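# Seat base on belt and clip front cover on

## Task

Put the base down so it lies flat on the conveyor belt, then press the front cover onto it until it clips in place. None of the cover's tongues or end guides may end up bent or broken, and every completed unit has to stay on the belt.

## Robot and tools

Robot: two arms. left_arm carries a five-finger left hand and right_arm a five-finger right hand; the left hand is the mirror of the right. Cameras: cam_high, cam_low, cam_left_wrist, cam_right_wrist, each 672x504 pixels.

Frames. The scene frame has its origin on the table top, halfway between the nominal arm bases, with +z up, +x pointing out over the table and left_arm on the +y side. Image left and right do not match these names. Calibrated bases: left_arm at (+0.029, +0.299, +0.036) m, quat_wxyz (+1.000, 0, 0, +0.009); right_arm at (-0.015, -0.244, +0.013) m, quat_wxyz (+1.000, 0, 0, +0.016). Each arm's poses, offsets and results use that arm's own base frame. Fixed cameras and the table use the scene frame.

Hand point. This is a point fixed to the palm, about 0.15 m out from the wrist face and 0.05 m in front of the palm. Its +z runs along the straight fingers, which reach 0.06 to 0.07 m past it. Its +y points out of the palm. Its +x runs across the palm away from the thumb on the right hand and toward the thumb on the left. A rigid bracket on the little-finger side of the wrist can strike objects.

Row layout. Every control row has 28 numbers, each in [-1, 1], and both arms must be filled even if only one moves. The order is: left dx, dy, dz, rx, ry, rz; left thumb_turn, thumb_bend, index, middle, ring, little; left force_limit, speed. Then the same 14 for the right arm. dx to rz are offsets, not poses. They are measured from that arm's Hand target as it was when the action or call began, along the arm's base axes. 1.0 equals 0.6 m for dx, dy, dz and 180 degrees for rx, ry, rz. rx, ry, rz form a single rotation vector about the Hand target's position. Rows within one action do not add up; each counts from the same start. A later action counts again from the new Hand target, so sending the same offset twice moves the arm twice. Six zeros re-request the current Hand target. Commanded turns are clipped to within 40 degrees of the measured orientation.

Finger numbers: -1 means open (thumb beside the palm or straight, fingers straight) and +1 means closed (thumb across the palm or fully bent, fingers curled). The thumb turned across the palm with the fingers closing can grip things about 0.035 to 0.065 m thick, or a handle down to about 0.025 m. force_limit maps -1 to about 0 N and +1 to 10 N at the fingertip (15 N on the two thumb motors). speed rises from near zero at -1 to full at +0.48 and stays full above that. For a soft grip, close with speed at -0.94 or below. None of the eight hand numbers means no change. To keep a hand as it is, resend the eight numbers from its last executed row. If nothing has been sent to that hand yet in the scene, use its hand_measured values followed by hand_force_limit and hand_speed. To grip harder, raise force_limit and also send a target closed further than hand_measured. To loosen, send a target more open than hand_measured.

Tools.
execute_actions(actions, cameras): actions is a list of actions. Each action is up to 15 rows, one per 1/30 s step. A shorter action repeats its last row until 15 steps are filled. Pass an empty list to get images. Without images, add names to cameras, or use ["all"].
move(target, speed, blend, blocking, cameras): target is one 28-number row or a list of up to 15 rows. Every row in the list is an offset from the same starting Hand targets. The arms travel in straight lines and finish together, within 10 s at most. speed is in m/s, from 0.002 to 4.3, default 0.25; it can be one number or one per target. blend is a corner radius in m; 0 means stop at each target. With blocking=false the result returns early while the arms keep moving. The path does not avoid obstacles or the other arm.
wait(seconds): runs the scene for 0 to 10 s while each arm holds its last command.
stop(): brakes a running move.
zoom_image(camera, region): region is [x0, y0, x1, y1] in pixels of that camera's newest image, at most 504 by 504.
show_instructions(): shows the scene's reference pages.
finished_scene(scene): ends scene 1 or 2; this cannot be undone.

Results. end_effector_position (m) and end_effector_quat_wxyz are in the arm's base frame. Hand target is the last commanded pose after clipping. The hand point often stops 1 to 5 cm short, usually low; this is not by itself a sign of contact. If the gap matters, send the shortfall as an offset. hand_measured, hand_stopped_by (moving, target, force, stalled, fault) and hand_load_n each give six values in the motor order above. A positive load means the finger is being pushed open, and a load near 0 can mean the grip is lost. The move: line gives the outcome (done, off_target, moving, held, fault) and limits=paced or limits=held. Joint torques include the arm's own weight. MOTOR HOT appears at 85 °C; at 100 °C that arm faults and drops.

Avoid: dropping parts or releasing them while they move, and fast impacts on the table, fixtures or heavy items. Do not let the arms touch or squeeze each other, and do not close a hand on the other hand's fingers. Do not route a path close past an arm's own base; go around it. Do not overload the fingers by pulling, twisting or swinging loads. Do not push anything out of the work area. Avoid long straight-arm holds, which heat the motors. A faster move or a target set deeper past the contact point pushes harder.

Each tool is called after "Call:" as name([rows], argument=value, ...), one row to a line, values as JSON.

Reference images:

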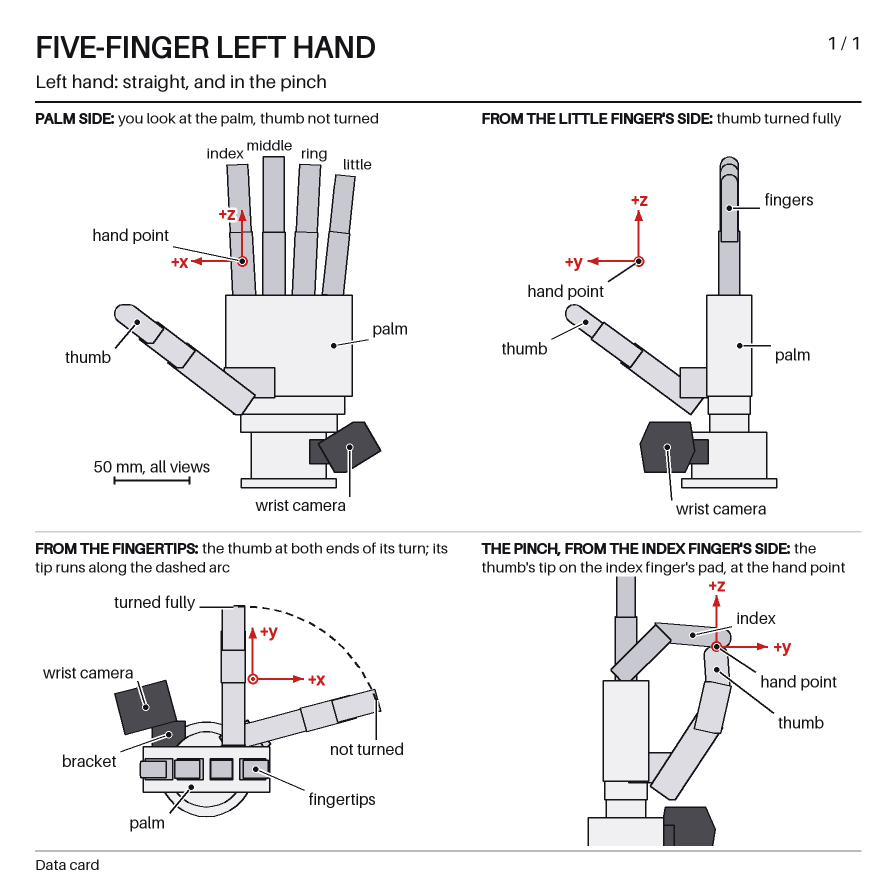

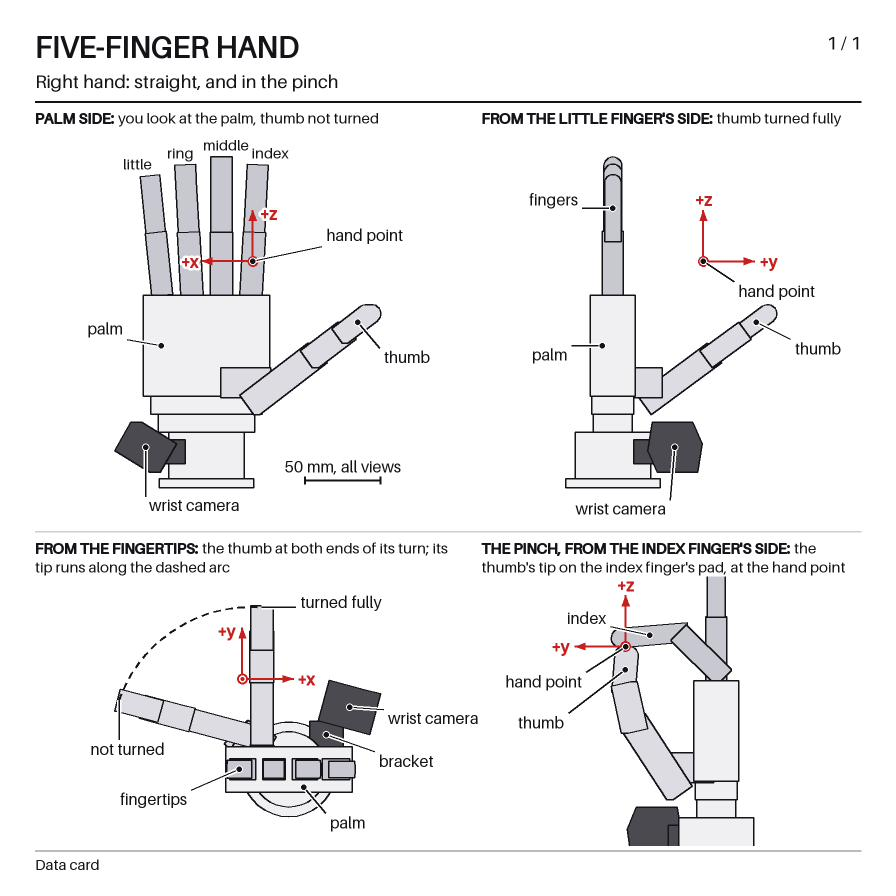

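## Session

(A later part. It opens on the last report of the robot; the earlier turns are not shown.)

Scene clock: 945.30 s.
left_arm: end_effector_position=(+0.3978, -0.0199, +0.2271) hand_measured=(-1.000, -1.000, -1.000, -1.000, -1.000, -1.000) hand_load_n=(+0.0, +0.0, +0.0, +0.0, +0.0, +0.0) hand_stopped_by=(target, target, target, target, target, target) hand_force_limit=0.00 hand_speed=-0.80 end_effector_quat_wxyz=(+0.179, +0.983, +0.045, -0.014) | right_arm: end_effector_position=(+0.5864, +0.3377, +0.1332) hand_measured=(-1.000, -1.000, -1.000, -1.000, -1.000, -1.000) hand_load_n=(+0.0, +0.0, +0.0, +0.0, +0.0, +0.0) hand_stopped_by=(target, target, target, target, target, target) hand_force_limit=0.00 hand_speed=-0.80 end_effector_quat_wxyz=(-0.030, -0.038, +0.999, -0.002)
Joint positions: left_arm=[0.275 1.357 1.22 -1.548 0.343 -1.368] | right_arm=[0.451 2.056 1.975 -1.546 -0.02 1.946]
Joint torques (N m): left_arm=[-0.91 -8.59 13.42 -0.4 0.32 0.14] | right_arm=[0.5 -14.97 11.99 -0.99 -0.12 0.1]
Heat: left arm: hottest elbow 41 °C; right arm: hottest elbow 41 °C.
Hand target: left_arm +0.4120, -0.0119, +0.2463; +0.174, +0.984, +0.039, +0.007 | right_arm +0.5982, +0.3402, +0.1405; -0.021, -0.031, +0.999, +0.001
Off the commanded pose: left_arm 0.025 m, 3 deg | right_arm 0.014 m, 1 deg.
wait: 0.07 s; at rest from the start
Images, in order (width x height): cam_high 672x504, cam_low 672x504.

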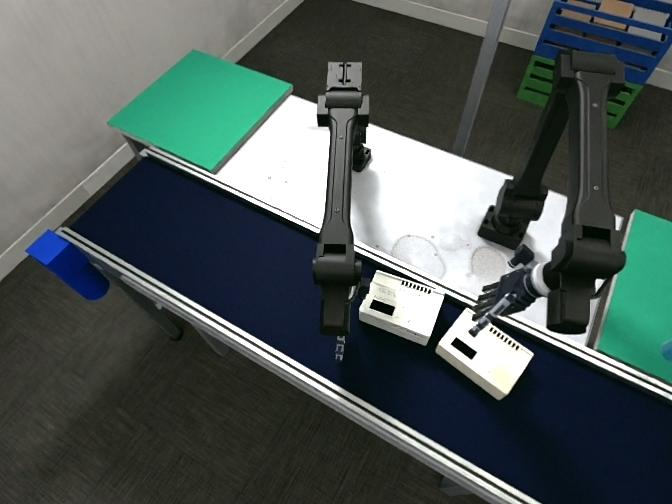

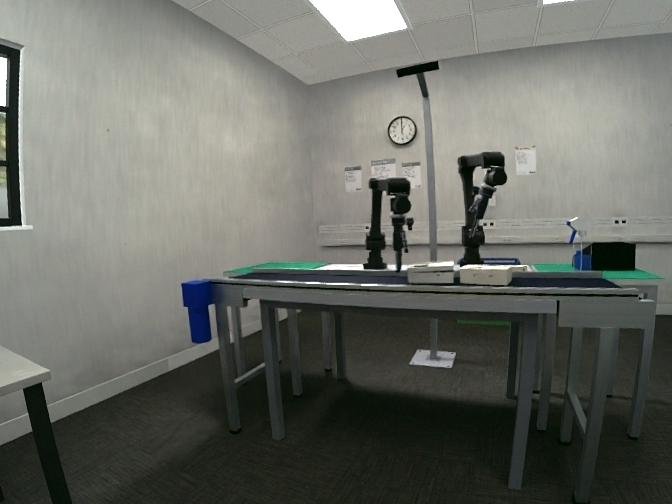

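Call:
move([
  [0, 0, 0, 0, 0, 0, -1, -1, -1, -1, -1, -1, 0, -0.8, -0.0, -0.125, 0, 0, 0, 0, -1, -1, -1, -1, -1, -1, 0, -0.8],
  [0, 0, 0, 0, 0, 0, -1, -1, -1, -1, -1, -1, 0, -0.8, -0.09, -0.125, 0.0, 0, 0, 0, -1, -1, -1, -1, -1, -1, 0, -0.8],
], speed=0.2, cameras=["cam_right_wrist"])

Call:
zoom_image(camera="cam_right_wrist", region=[450, 50, 672, 250])

Scene clock: 954.13 s.
left_arm: end_effector_position=(+0.3978, -0.0199, +0.2271) hand_measured=(-1.000, -1.000, -1.000, -1.000, -1.000, -1.000) hand_load_n=(+0.0, +0.0, +0.0, +0.0, +0.0, +0.0) hand_stopped_by=(target, target, target, target, target, target) hand_force_limit=0.00 hand_speed=-0.80 end_effector_quat_wxyz=(+0.179, +0.983, +0.045, -0.014) | right_arm: end_effector_position=(+0.5439, +0.2591, +0.1393) hand_measured=(-1.000, -1.000, -1.000, -1.000, -1.000, -1.000) hand_load_n=(+0.0, -0.5, +0.0, +0.0, +0.0, +0.0) hand_stopped_by=(target, target, target, target, target, target) hand_force_limit=0.00 hand_speed=-0.80 end_effector_quat_wxyz=(-0.027, -0.031, +0.999, -0.001)
Joint positions: left_arm=[0.275 1.357 1.22 -1.548 0.343 -1.368] | right_arm=[0.36 1.849 1.672 -1.446 -0.016 1.867]
Joint torques (N m): left_arm=[-0.91 -8.64 13.39 -0.4 0.32 0.15] | right_arm=[1.55 -13.86 7.79 -0.16 -0.15 0.1]
Heat: left arm: hottest elbow 42 °C; right arm: hottest elbow 42 °C.
Hand target: left_arm +0.4120, -0.0119, +0.2463; +0.174, +0.984, +0.039, +0.007 | right_arm +0.5442, +0.2651, +0.1405; -0.021, -0.031, +0.999, +0.001
Off the commanded pose: left_arm 0.025 m, 3 deg | right_arm 0.006 m, 1 deg.
move: off_target (left_arm)
Images, in order (width x height): cam_right_wrist 672x504.

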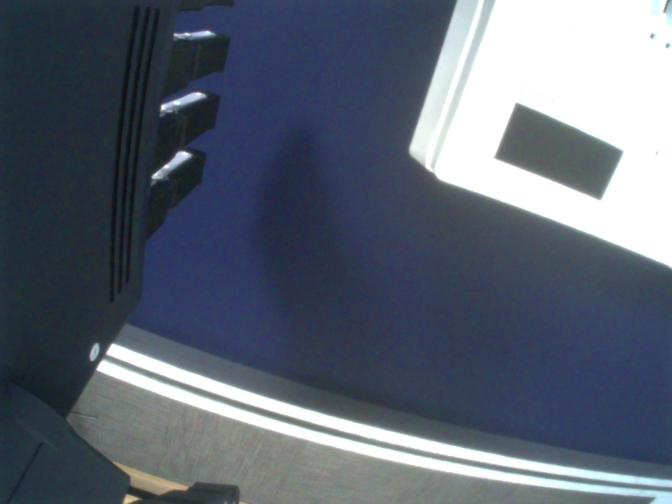

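Scaled by 2.270 from the camera's 672x504 image, which has a finer 960x720 frame.

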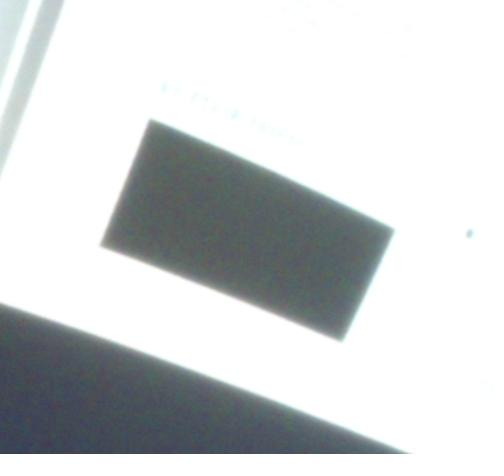

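Call:
move(target=[0.333, -0.05, -0.06, 0, 0, 0, -1, -1, -1, -1, -1, -1, 0, -0.8, 0.0, -0.1, 0.05, 0, 0, 0, -1, -1, -1, -1, -1, -1, 0, -0.8], speed=0.25, cameras=["cam_left_wrist", "cam_high"])

Scene clock: 961.97 s.
left_arm: end_effector_position=(+0.5964, -0.0391, +0.1897) hand_measured=(-1.000, -1.000, -1.000, -1.000, -1.000, -1.000) hand_load_n=(+0.0, +0.0, +0.0, +0.0, +0.0, +0.0) hand_stopped_by=(target, target, target, target, target, target) hand_force_limit=0.00 hand_speed=-0.80 end_effector_quat_wxyz=(+0.177, +0.983, +0.041, -0.013) | right_arm: end_effector_position=(+0.5461, +0.2114, +0.1664) hand_measured=(-1.000, -1.000, -1.000, -1.000, -1.000, -1.000) hand_load_n=(+0.0, +0.0, +0.0, +0.0, +0.0, +0.0) hand_stopped_by=(target, target, target, target, target, target) hand_force_limit=0.00 hand_speed=-0.80 end_effector_quat_wxyz=(-0.020, -0.030, +0.999, +0.002)
Joint positions: left_arm=[0.146 1.859 1.732 -1.509 0.351 -1.495] | right_arm=[0.276 1.793 1.663 -1.479 -0.014 1.787]
Joint torques (N m): left_arm=[-2.2 -16.32 13.41 -0.31 0.35 -0.2] | right_arm=[-0.03 -13.74 7.97 -1.02 -0.06 -0.11]
Heat: left arm: hottest elbow 43 °C; right arm: hottest elbow 42 °C.
Hand target: left_arm +0.6119, -0.0419, +0.2104; +0.174, +0.984, +0.039, +0.008 | right_arm +0.5441, +0.2052, +0.1706; -0.021, -0.031, +0.999, +0.001
Off the commanded pose: left_arm 0.026 m, 2 deg | right_arm 0.008 m, 0 deg.
move: off_target (left_arm)
Images, in order (width x height): cam_high 672x504, cam_left_wrist 672x504.

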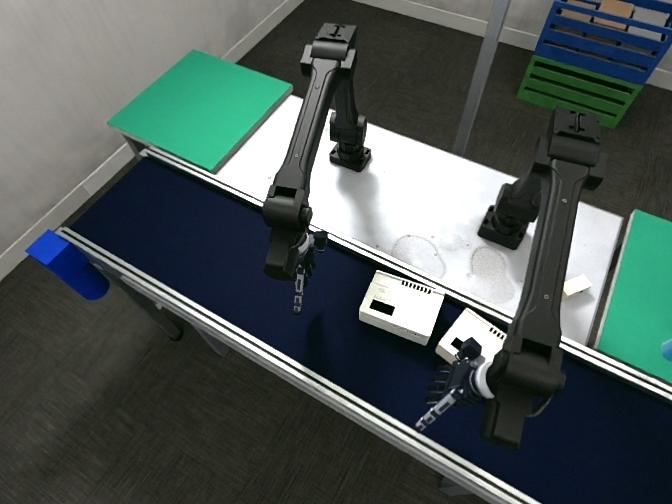

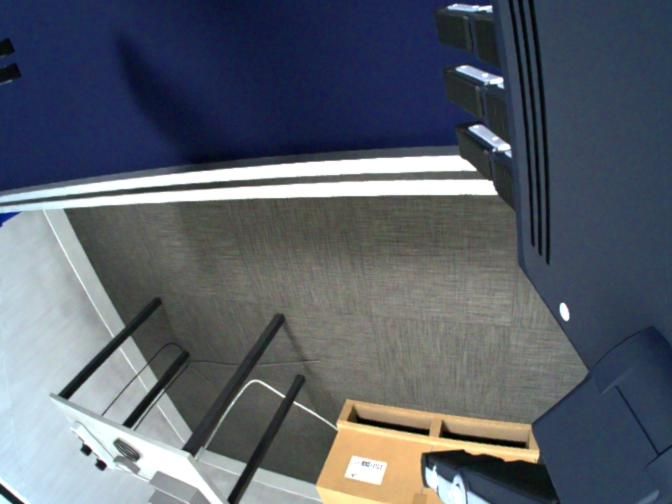

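Call:
move(target=[-0.08, 0.0, 0.0, 0, 0.19, 0, -1, -1, -1, -1, -1, -1, 0, -0.8, 0.0, 0, 0, 0, 0, 0, -1, -1, -1, -1, -1, -1, 0, -0.8], speed=0.35, cameras=["cam_left_wrist"])

Scene clock: 967.30 s.
left_arm: end_effector_position=(+0.5672, -0.0395, +0.1965) hand_measured=(-1.000, -1.000, -1.000, -1.000, -1.000, -1.000) hand_load_n=(+0.0, +0.0, +0.0, +0.0, +0.0, +0.0) hand_stopped_by=(target, target, target, target, target, target) hand_force_limit=0.00 hand_speed=-0.80 end_effector_quat_wxyz=(+0.177, +0.971, +0.127, -0.100) | right_arm: end_effector_position=(+0.5461, +0.2114, +0.1664) hand_measured=(-1.000, -1.000, -1.000, -1.000, -1.000, -1.000) hand_load_n=(+0.0, +0.0, -0.5, +0.0, +0.0, +0.0) hand_stopped_by=(target, target, target, target, target, target) hand_force_limit=0.00 hand_speed=-0.80 end_effector_quat_wxyz=(-0.020, -0.030, +0.999, +0.002)
Joint positions: left_arm=[0.146 1.851 1.745 -1.68 0.351 -1.646] | right_arm=[0.276 1.793 1.663 -1.479 -0.014 1.787]
Joint torques (N m): left_arm=[-1.85 -18.02 7.91 -0.58 0.53 -0.2] | right_arm=[0.15 -13.63 7.97 -1.05 -0.06 -0.11]
Heat: left arm: hottest elbow 42 °C; right arm: hottest elbow 41 °C.
Hand target: left_arm +0.5638, -0.0419, +0.2103; +0.155, +0.943, +0.089, -0.282 | right_arm +0.5441, +0.2052, +0.1706; -0.021, -0.031, +0.999, +0.001
Off the commanded pose: left_arm 0.015 m, 22 deg | right_arm 0.008 m, 0 deg.
joint sent to its limit (left arm) — joint 4 (wrist pitch), lower limit. The joint targets are off in orientation, not in position.
move: off_target (left_arm)
Images, in order (width x height): cam_left_wrist 672x504.

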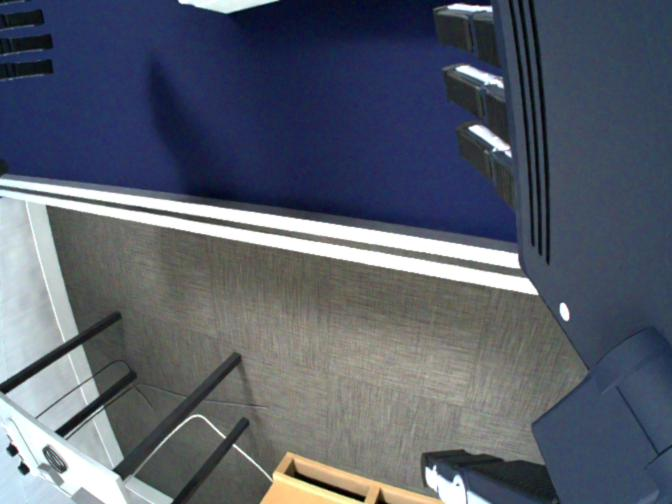

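Call:
move(target=[-0.05, 0.0, 0.0, 0, 0, 0, -1, -1, -1, -1, -1, -1, 0, -0.8, 0.0, 0, 0, 0, 0, 0, -1, -1, -1, -1, -1, -1, 0, -0.8], speed=0.35, cameras=["cam_left_wrist"])

Call:
zoom_image(camera="cam_left_wrist", region=[170, 0, 310, 100])

Scene clock: 969.50 s.
left_arm: end_effector_position=(+0.5380, -0.0437, +0.1979) hand_measured=(-1.000, -1.000, -1.000, -1.000, -1.000, -1.000) hand_load_n=(+0.0, +0.0, +0.0, +0.0, +0.0, +0.0) hand_stopped_by=(target, target, target, target, target, target) hand_force_limit=0.00 hand_speed=-0.80 end_effector_quat_wxyz=(+0.177, +0.969, +0.129, -0.112) | right_arm: end_effector_position=(+0.5461, +0.2114, +0.1664) hand_measured=(-1.000, -1.000, -1.000, -1.000, -1.000, -1.000) hand_load_n=(+0.0, +0.0, +0.0, +0.0, +0.0, +0.0) hand_stopped_by=(target, target, target, target, target, target) hand_force_limit=0.00 hand_speed=-0.80 end_effector_quat_wxyz=(-0.020, -0.030, +0.999, +0.002)
Joint positions: left_arm=[0.146 1.787 1.656 -1.68 0.351 -1.647] | right_arm=[0.276 1.793 1.663 -1.479 -0.014 1.787]
Joint torques (N m): left_arm=[-1.32 -16.91 7.91 -0.62 0.32 -0.02] | right_arm=[0.03 -13.68 7.95 -1.05 -0.05 -0.11]
Heat: left arm: hottest elbow 42 °C; right arm: hottest elbow 41 °C.
Hand target: left_arm +0.5338, -0.0419, +0.2104; +0.155, +0.943, +0.089, -0.282 | right_arm +0.5441, +0.2052, +0.1706; -0.021, -0.031, +0.999, +0.001
Off the commanded pose: left_arm 0.013 m, 20 deg | right_arm 0.008 m, 0 deg.
joint sent to its limit (left arm) — joint 4 (wrist pitch), lower limit. The joint targets are off in orientation, not in position.
move: off_target (left_arm)
Images, in order (width x height): cam_left_wrist 672x504.

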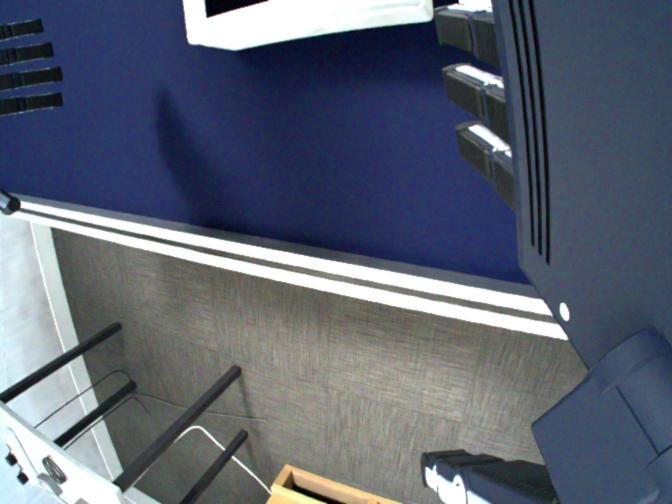

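Scaled by 3.600 from the camera's 672x504 image, which has a finer 960x720 frame.

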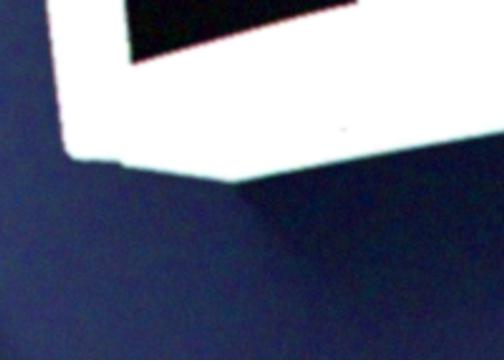

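Call:
move([
  [-0.14, 0.003, 0.016, 0, -0.19, 0, -1, -1, -1, -1, -1, -1, 0, -0.8, -0.101, 0.165, 0.049, 0, 0, 0, -1, -1, -1, -1, -1, -1, 0, -0.8],
  [-0.203, -0.022, -0.02, 0, -0.19, 0, -1, -1, -1, -1, -1, -1, 0, -0.8, -0.101, 0.165, 0.03, 0, 0, 0, -1, -1, -1, -1, -1, -1, 0, -0.8],
  [-0.203, -0.027, -0.165, 0, -0.19, 0, -1, -1, -1, -1, -1, -1, 0, -0.8, -0.101, 0.17, -0.085, 0, 0, 0, -1, -1, -1, -1, -1, -1, 0, -0.8],
], speed=[0.25, 0.2, 0.12], blend=[0.02, 0.01, 0], cameras=["all"])

Scene clock: 978.10 s.
left_arm: end_effector_position=(+0.4103, -0.0568, +0.1161) hand_measured=(-1.000, -1.000, -1.000, -1.000, -1.000, -1.000) hand_load_n=(+0.0, +0.0, +0.0, -1.0, +0.0, +0.0) hand_stopped_by=(target, target, target, target, target, target) hand_force_limit=0.00 hand_speed=-0.80 end_effector_quat_wxyz=(+0.176, +0.983, +0.046, +0.004) | right_arm: end_effector_position=(+0.4821, +0.3034, +0.1251) hand_measured=(-1.000, -1.000, -1.000, -1.000, -1.000, -1.000) hand_load_n=(+0.0, +0.0, +0.0, +0.0, +0.0, +0.0) hand_stopped_by=(target, target, target, target, target, target) hand_force_limit=0.00 hand_speed=-0.80 end_effector_quat_wxyz=(-0.022, -0.033, +0.999, +0.001)
Joint positions: left_arm=[0.172 1.421 0.979 -1.166 0.352 -1.486] | right_arm=[0.48 1.749 1.492 -1.351 -0.021 1.984]
Joint torques (N m): left_arm=[-1.9 -8.59 7.32 0.88 0.24 0.06] | right_arm=[1.32 -11.46 7.83 -0.17 -0.1 0.1]
Motor temperatures (°C): left_arm=[25 26 41 21 23 20] | right_arm=[26 30 40 20 22 20]
Heat: left arm: hottest elbow 41 °C; right arm: hottest elbow 40 °C.
Hand target: left_arm +0.4121, -0.0580, +0.1114; +0.174, +0.984, +0.039, +0.008 | right_arm +0.4836, +0.3073, +0.1195; -0.021, -0.031, +0.999, +0.001
Off the commanded pose: left_arm 0.005 m, 1 deg | right_arm 0.007 m, 0 deg.
move: done

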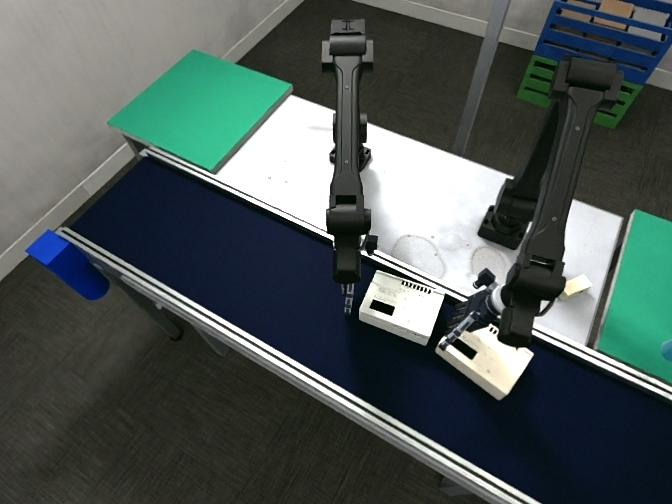

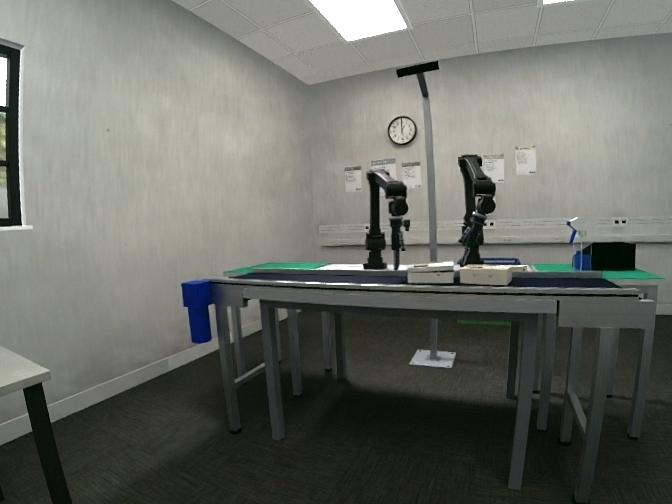

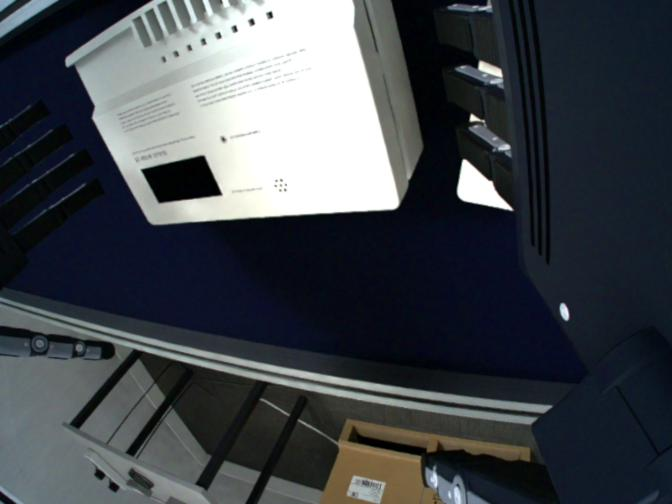

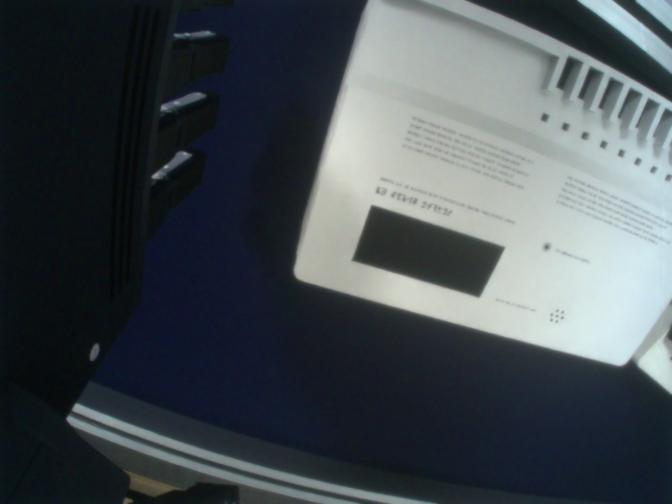

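Call:
zoom_image(camera="cam_left_wrist", region=[340, 0, 430, 110])

Call:
zoom_image(camera="cam_left_wrist", region=[350, 110, 440, 220])

Scaled by 4.582 from the camera's 672x504 image, which has a finer 960x720 frame.

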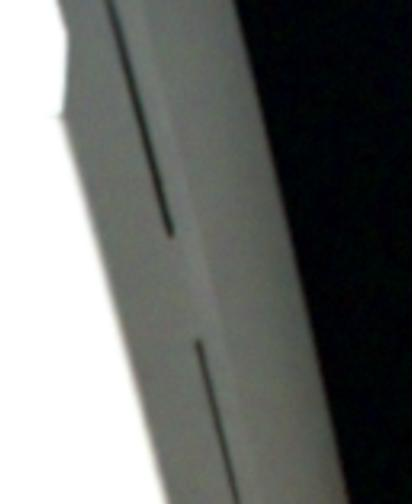

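Scaled by 4.582 from the camera's 672x504 image, which has a finer 960x720 frame.

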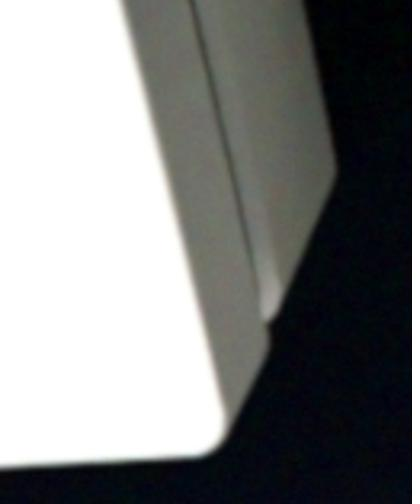

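Call:
move([
  [0, 0.03, 0.12, 0, 0, 0, -1, -1, -1, -1, -1, -1, 0, -0.8, 0, 0, 0, 0, 0, 0, -1, -1, -1, -1, -1, -1, 0, -0.8],
  [-0.01, -0.15, 0.12, 0, 0, 0, -1, -1, -1, -1, -1, -1, 0, -0.8, 0, 0, 0, 0, 0, 0, -1, -1, -1, -1, -1, -1, 0, -0.8],
  [-0.01, -0.15, 0.055, 0, 0, 0, -1, -1, -1, -1, -1, -1, 0, -0.8, 0, 0, 0, 0, 0, 0, -1, -1, -1, -1, -1, -1, 0, -0.8],
], speed=[0.15, 0.2, 0.08], blend=[0.01, 0.02, 0], cameras=["all"])

Scene clock: 992.40 s.
left_arm: end_effector_position=(+0.4047, -0.1446, +0.1472) hand_measured=(-1.000, -1.000, -1.000, -1.000, -1.000, -1.000) hand_load_n=(+0.0, +0.0, +0.0, +0.0, +0.0, +0.0) hand_stopped_by=(target, target, target, target, target, target) hand_force_limit=0.00 hand_speed=-0.80 end_effector_quat_wxyz=(+0.175, +0.984, +0.037, +0.008) | right_arm: end_effector_position=(+0.4821, +0.3034, +0.1251) hand_measured=(-1.000, -1.000, -1.000, -1.000, -1.000, -1.000) hand_load_n=(+0.0, +0.0, +0.0, +0.0, +0.0, +0.0) hand_stopped_by=(target, target, target, target, target, target) hand_force_limit=0.00 hand_speed=-0.80 end_effector_quat_wxyz=(-0.022, -0.033, +0.999, +0.001)
Joint positions: left_arm=[-0.064 1.344 0.99 -1.163 0.348 -1.72] | right_arm=[0.48 1.749 1.492 -1.351 -0.021 1.984]
Joint torques (N m): left_arm=[-2.32 -8.12 7.97 0.75 0.25 -0.18] | right_arm=[1.2 -11.63 7.82 -0.13 -0.11 0.11]
Heat: left arm: hottest elbow 39 °C; right arm: hottest elbow 40 °C.
Hand target: left_arm +0.4060, -0.1480, +0.1443; +0.174, +0.984, +0.039, +0.007 | right_arm +0.4836, +0.3073, +0.1195; -0.021, -0.031, +0.999, +0.001
Off the commanded pose: left_arm 0.005 m, 0 deg | right_arm 0.007 m, 0 deg.
move: done; blend cut to 0.0195 m at target 2

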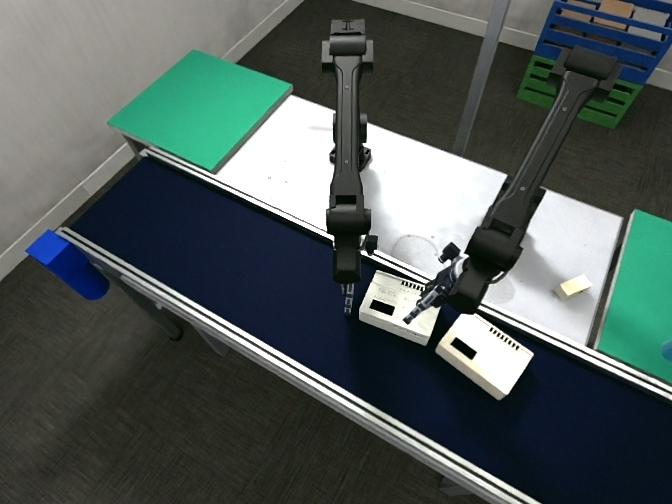

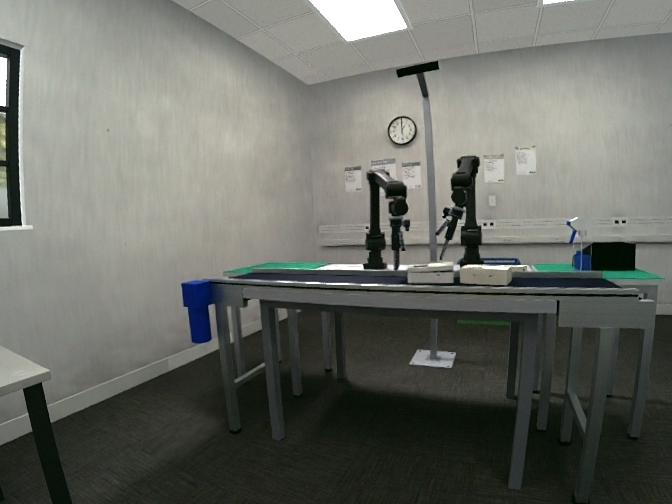

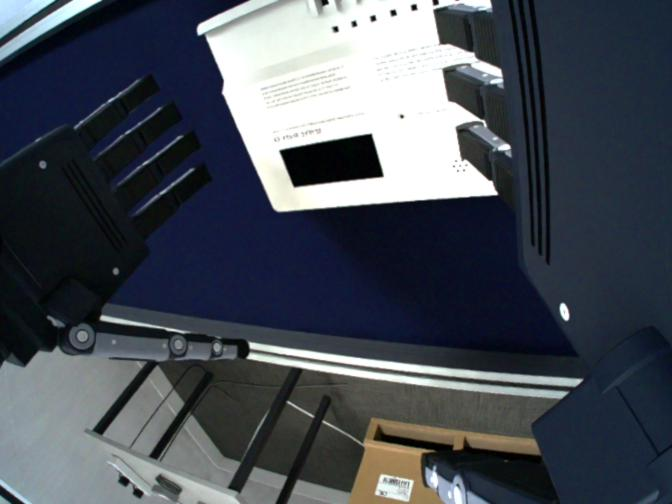

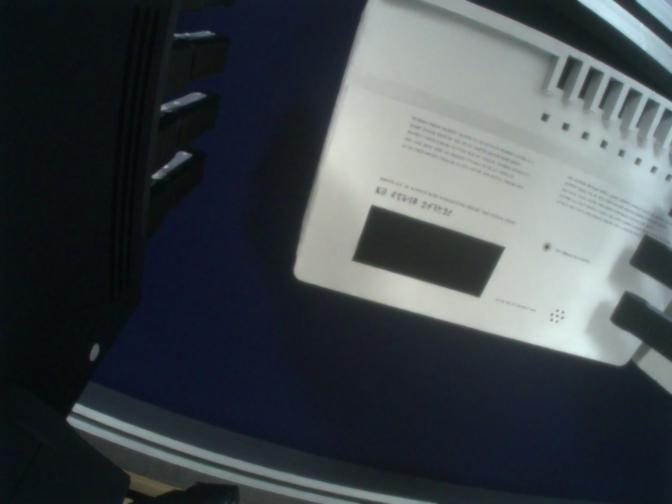

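Call:
move(target=[0, 0, -0.06, 0, 0, 0, -1, -1, -1, -1, -1, -1, 0, -0.8, 0, 0, 0, 0, 0, 0, -1, -1, -1, -1, -1, -1, 0, -0.8], speed=0.05, cameras=["all"])

Call:
zoom_image(camera="cam_low", region=[400, 250, 460, 295])

Call:
zoom_image(camera="cam_high", region=[350, 260, 450, 350])

Scene clock: 995.10 s.
left_arm: end_effector_position=(+0.4066, -0.1455, +0.1244) hand_measured=(-1.000, -1.000, -1.000, -1.000, -1.000, -1.000) hand_load_n=(+0.0, +0.0, +0.0, -1.0, +0.0, +0.0) hand_stopped_by=(target, target, target, target, target, target) hand_force_limit=0.00 hand_speed=-0.80 end_effector_quat_wxyz=(+0.178, +0.983, +0.036, +0.015) | right_arm: end_effector_position=(+0.4821, +0.3034, +0.1251) hand_measured=(-1.000, -1.000, -1.000, -1.000, -1.000, -1.000) hand_load_n=(+0.0, -0.5, +0.0, +0.0, +0.0, +0.0) hand_stopped_by=(target, target, target, target, target, target) hand_force_limit=0.00 hand_speed=-0.80 end_effector_quat_wxyz=(-0.022, -0.033, +0.999, +0.001)
Joint positions: left_arm=[-0.064 1.366 0.943 -1.08 0.353 -1.72] | right_arm=[0.48 1.749 1.492 -1.351 -0.021 1.984]
Joint torques (N m): left_arm=[-2.26 -7.06 6.34 1.44 0.07 -0.19] | right_arm=[1.32 -11.52 7.82 -0.14 -0.11 0.1]
Heat: left arm: hottest elbow 39 °C; right arm: hottest elbow 40 °C.
Hand target: left_arm +0.4062, -0.1481, +0.1085; +0.174, +0.984, +0.039, +0.008 | right_arm +0.4836, +0.3073, +0.1195; -0.021, -0.031, +0.999, +0.001
Off the commanded pose: left_arm 0.016 m, 1 deg | right_arm 0.007 m, 0 deg.
move: off_target (left_arm)

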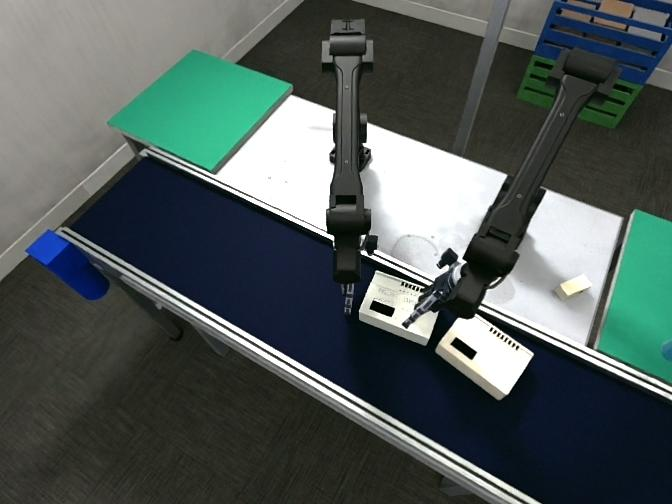

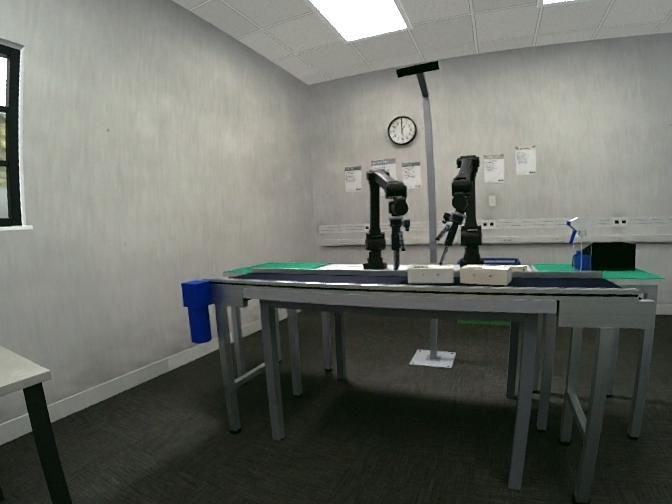

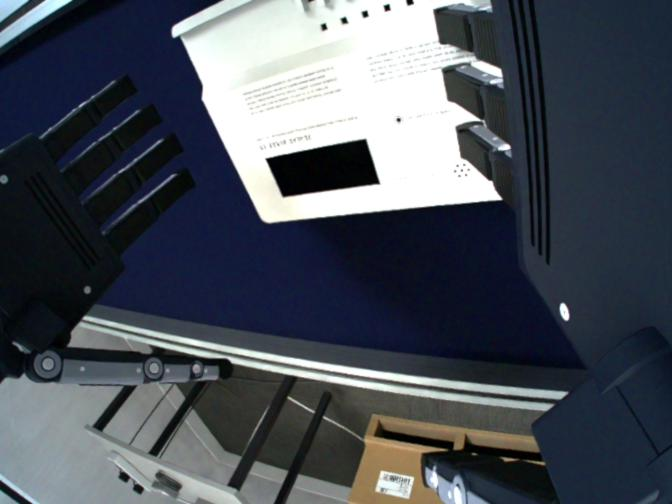

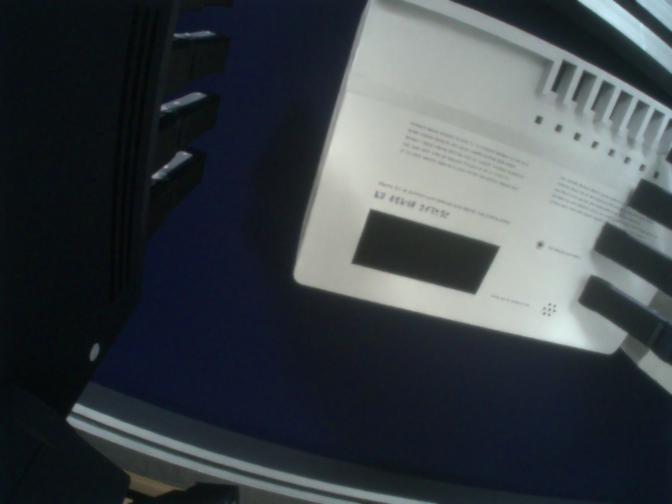

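Scaled by 8.400 from the camera's 672x504 image, which has a finer 960x720 frame.

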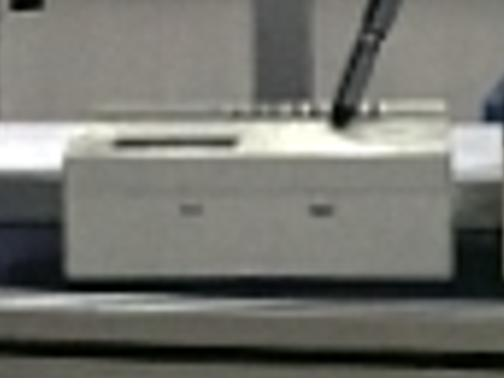

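Scaled by 5.040 from the camera's 672x504 image, which has a finer 960x720 frame.

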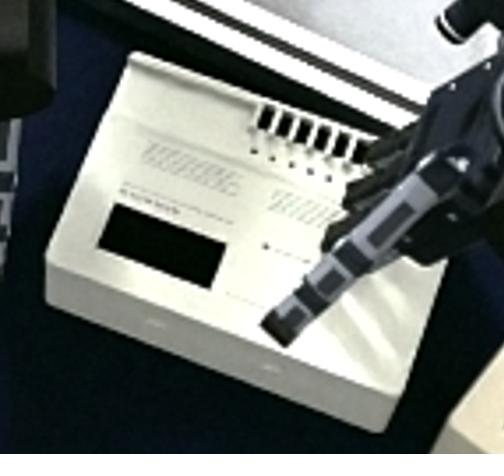

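Call:
move(target=[0, 0, -0.02, 0, 0, 0, -1, -1, -1, -1, -1, -1, 0, -0.8, 0, 0, 0, 0, 0, 0, -1, -1, -1, -1, -1, -1, 0, -0.8], speed=0.04)

Call:
move([
  [0, 0, 0.08, 0, 0, 0, -1, -1, -1, -1, -1, -1, 0, -0.8, 0, 0, 0, 0, 0, 0, -1, -1, -1, -1, -1, -1, 0, -0.8],
  [0, 0.15, 0.13, 0, 0, 0, -1, -1, -1, -1, -1, -1, 0, -0.8, 0, 0, 0.1, 0, 0, 0, -1, -1, -1, -1, -1, -1, 0, -0.8],
], speed=0.15, cameras=["all"])

Call:
zoom_image(camera="cam_low", region=[400, 250, 460, 295])

Call:
zoom_image(camera="cam_high", region=[350, 260, 450, 350])

Scene clock: 998.67 s.
left_arm: end_effector_position=(+0.4095, -0.1469, +0.1236) hand_measured=(-1.000, -1.000, -1.000, -1.000, -1.000, -1.000) hand_load_n=(+0.0, +0.0, +0.0, -2.5, +0.0, +0.5) hand_stopped_by=(target, target, target, target, target, target) hand_force_limit=0.00 hand_speed=-0.80 end_effector_quat_wxyz=(+0.183, +0.982, +0.034, +0.025) | right_arm: end_effector_position=(+0.4821, +0.3034, +0.1251) hand_measured=(-1.000, -1.000, -1.000, -1.000, -1.000, -1.000) hand_load_n=(+0.0, +0.0, +0.0, +0.0, +0.0, +0.0) hand_stopped_by=(target, target, target, target, target, target) hand_force_limit=0.00 hand_speed=-0.80 end_effector_quat_wxyz=(-0.022, -0.033, +0.999, +0.001)
Joint positions: left_arm=[-0.064 1.364 0.933 -1.05 0.361 -1.72] | right_arm=[0.48 1.749 1.492 -1.351 -0.021 1.984]
Joint torques (N m): left_arm=[-2.26 -6.01 5.45 1.7 -0.23 -0.19] | right_arm=[1.26 -11.52 7.82 -0.13 -0.11 0.1]
Heat: left arm: hottest elbow 39 °C; right arm: hottest elbow 40 °C.
Hand target: left_arm +0.4061, -0.1481, +0.0964; +0.174, +0.984, +0.039, +0.007 | right_arm +0.4836, +0.3073, +0.1195; -0.021, -0.031, +0.999, +0.001
Off the commanded pose: left_arm 0.027 m, 2 deg | right_arm 0.007 m, 0 deg.
move: off_target (left_arm)

Scene clock: 1001.13 s.
left_arm: end_effector_position=(+0.3878, -0.0640, +0.1508) hand_measured=(-1.000, -1.000, -1.000, -1.000, -1.000, -1.000) hand_load_n=(+0.0, +0.0, +0.0, +0.0, +0.0, +0.0) hand_stopped_by=(target, target, target, target, target, target) hand_force_limit=0.00 hand_speed=-0.80 end_effector_quat_wxyz=(+0.175, +0.983, +0.047, -0.021) | right_arm: end_effector_position=(+0.4749, +0.2996, +0.1623) hand_measured=(-1.000, -1.000, -1.000, -1.000, -1.000, -1.000) hand_load_n=(+0.0, +0.0, +0.0, -0.5, +0.0, +0.0) hand_stopped_by=(target, target, target, target, target, target) hand_force_limit=0.00 hand_speed=-0.80 end_effector_quat_wxyz=(-0.035, -0.033, +0.999, -0.005)
Joint positions: left_arm=[0.16 1.354 1.014 -1.316 0.345 -1.491] | right_arm=[0.48 1.729 1.568 -1.478 -0.021 1.984]
Joint torques (N m): left_arm=[-0.85 -9 12.96 -0.34 0.47 0.16] | right_arm=[1.2 -12.28 11.62 -1.06 -0.11 0.1]
Heat: left arm: hottest elbow 39 °C; right arm: hottest elbow 40 °C.
Hand target: left_arm +0.4060, -0.0580, +0.1743; +0.174, +0.984, +0.039, +0.007 | right_arm +0.4835, +0.3072, +0.1795; -0.021, -0.031, +0.999, +0.001
Off the commanded pose: left_arm 0.030 m, 3 deg | right_arm 0.021 m, 2 deg.
move: off_target (left_arm, right_arm)

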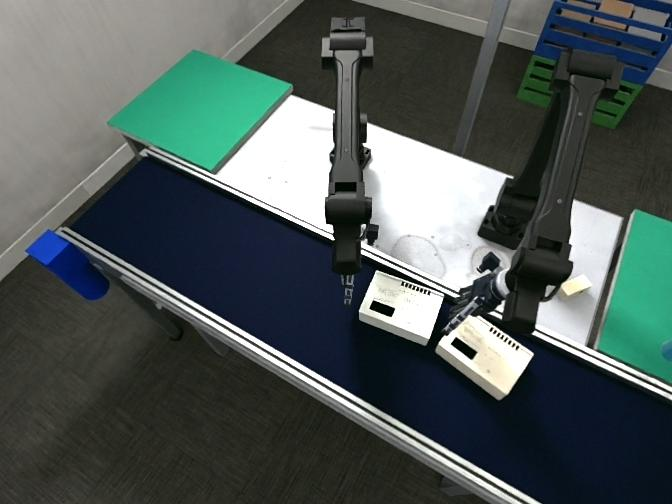

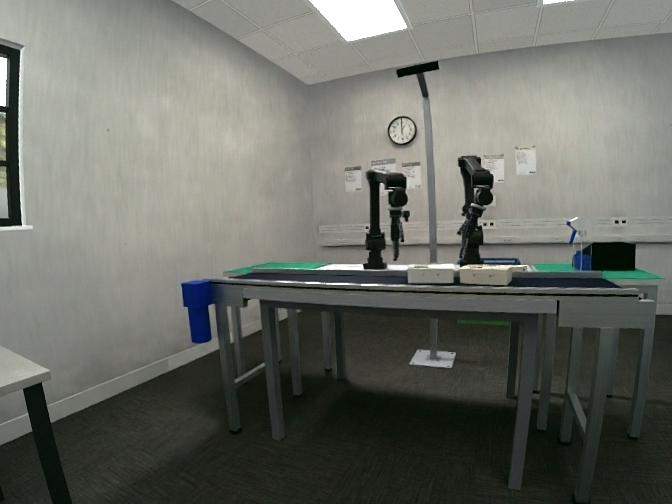

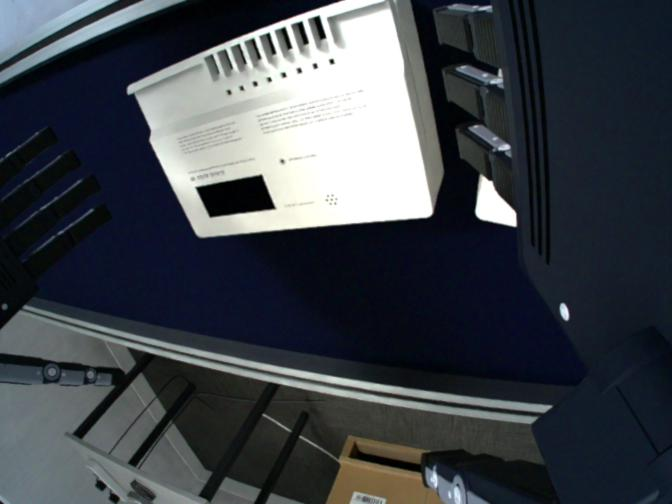

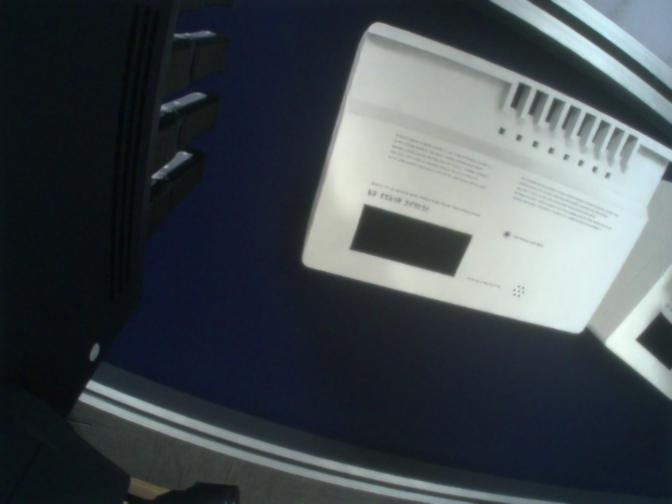

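Scaled by 8.400 from the camera's 672x504 image, which has a finer 960x720 frame.

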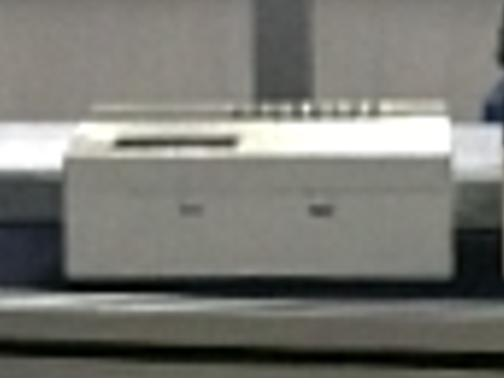

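Scaled by 5.040 from the camera's 672x504 image, which has a finer 960x720 frame.

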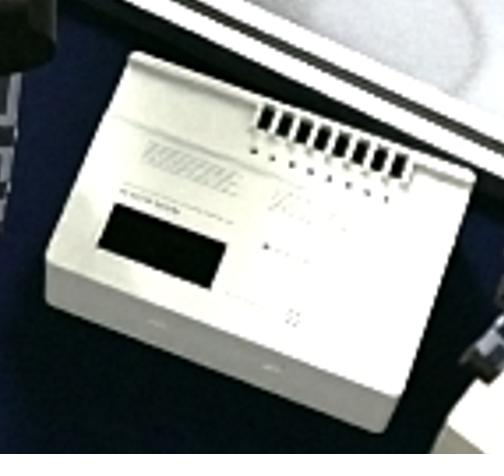

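Call:
zoom_image(camera="cam_left_wrist", region=[370, 0, 460, 220])

Call:
move(target=[0, 0.03, 0.05, 0, 0, 0, -1, -1, -1, -1, -1, -1, 0, -0.8, -0.25, -0.01, 0.055, 0, 0, 0, -1, -1, -1, -1, -1, -1, 0, -0.8], speed=0.25, cameras=["cam_right_wrist"])

Call:
zoom_image(camera="cam_right_wrist", region=[270, 200, 400, 300])

Call:
zoom_image(camera="cam_right_wrist", region=[400, 240, 530, 340])

Scaled by 2.291 from the camera's 672x504 image, which has a finer 960x720 frame.

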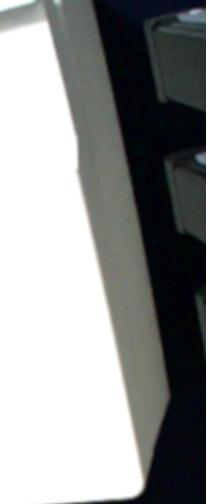

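Scene clock: 1004.07 s.
left_arm: end_effector_position=(+0.3902, -0.0475, +0.1783) hand_measured=(-1.000, -1.000, -1.000, -1.000, -1.000, -1.000) hand_load_n=(+0.0, +0.0, +0.0, +0.0, +0.0, +0.0) hand_stopped_by=(target, target, target, target, target, target) hand_force_limit=0.00 hand_speed=-0.80 end_effector_quat_wxyz=(+0.178, +0.983, +0.046, -0.024) | right_arm: end_effector_position=(+0.3400, +0.2987, +0.2128) hand_measured=(-1.000, -1.000, -1.000, -1.000, -1.000, -1.000) hand_load_n=(+0.0, +0.0, +0.0, +0.0, +0.0, +0.0) hand_stopped_by=(target, target, target, target, target, target) hand_force_limit=0.00 hand_speed=-0.80 end_effector_quat_wxyz=(-0.023, -0.055, +0.998, +0.012)
Joint positions: left_arm=[0.205 1.354 1.088 -1.414 0.345 -1.441] | right_arm=[0.62 1.39 1.298 -1.505 -0.045 2.08]
Joint torques (N m): left_arm=[-0.79 -9.7 13.12 -0.46 0.4 0.12] | right_arm=[1.73 -8.12 7.97 -0.99 -0.25 0.1]
Heat: left arm: hottest elbow 39 °C; right arm: hottest elbow 40 °C.
Hand target: left_arm +0.4060, -0.0400, +0.2043; +0.174, +0.984, +0.039, +0.007 | right_arm +0.3336, +0.3012, +0.2125; -0.021, -0.031, +0.999, +0.001
Off the commanded pose: left_arm 0.031 m, 4 deg | right_arm 0.007 m, 3 deg.
joint sent to its limit (right arm) — joint 6 (wrist roll), upper limit. The joint targets are off in orientation, not in position.
move: off_target (left_arm, right_arm)
Images, in order (width x height): cam_right_wrist 672x504.

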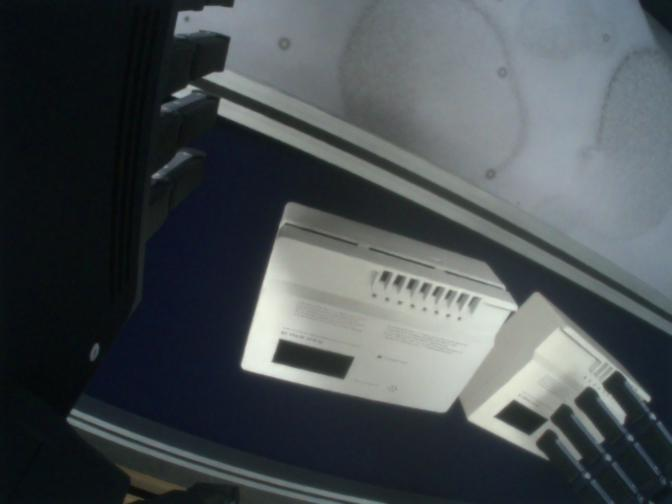

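Scaled by 3.877 from the camera's 672x504 image, which has a finer 960x720 frame.

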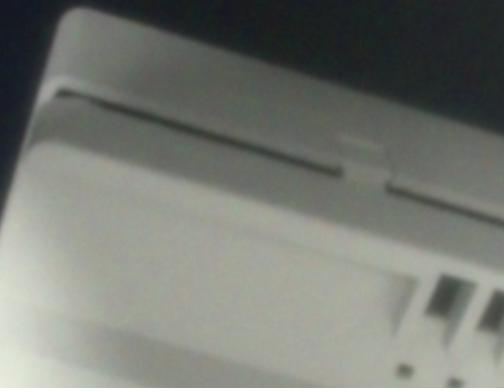

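Scaled by 3.877 from the camera's 672x504 image, which has a finer 960x720 frame.

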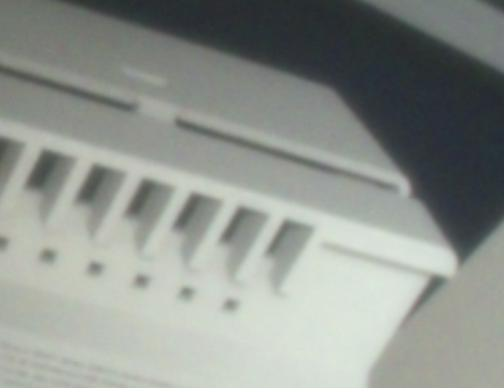

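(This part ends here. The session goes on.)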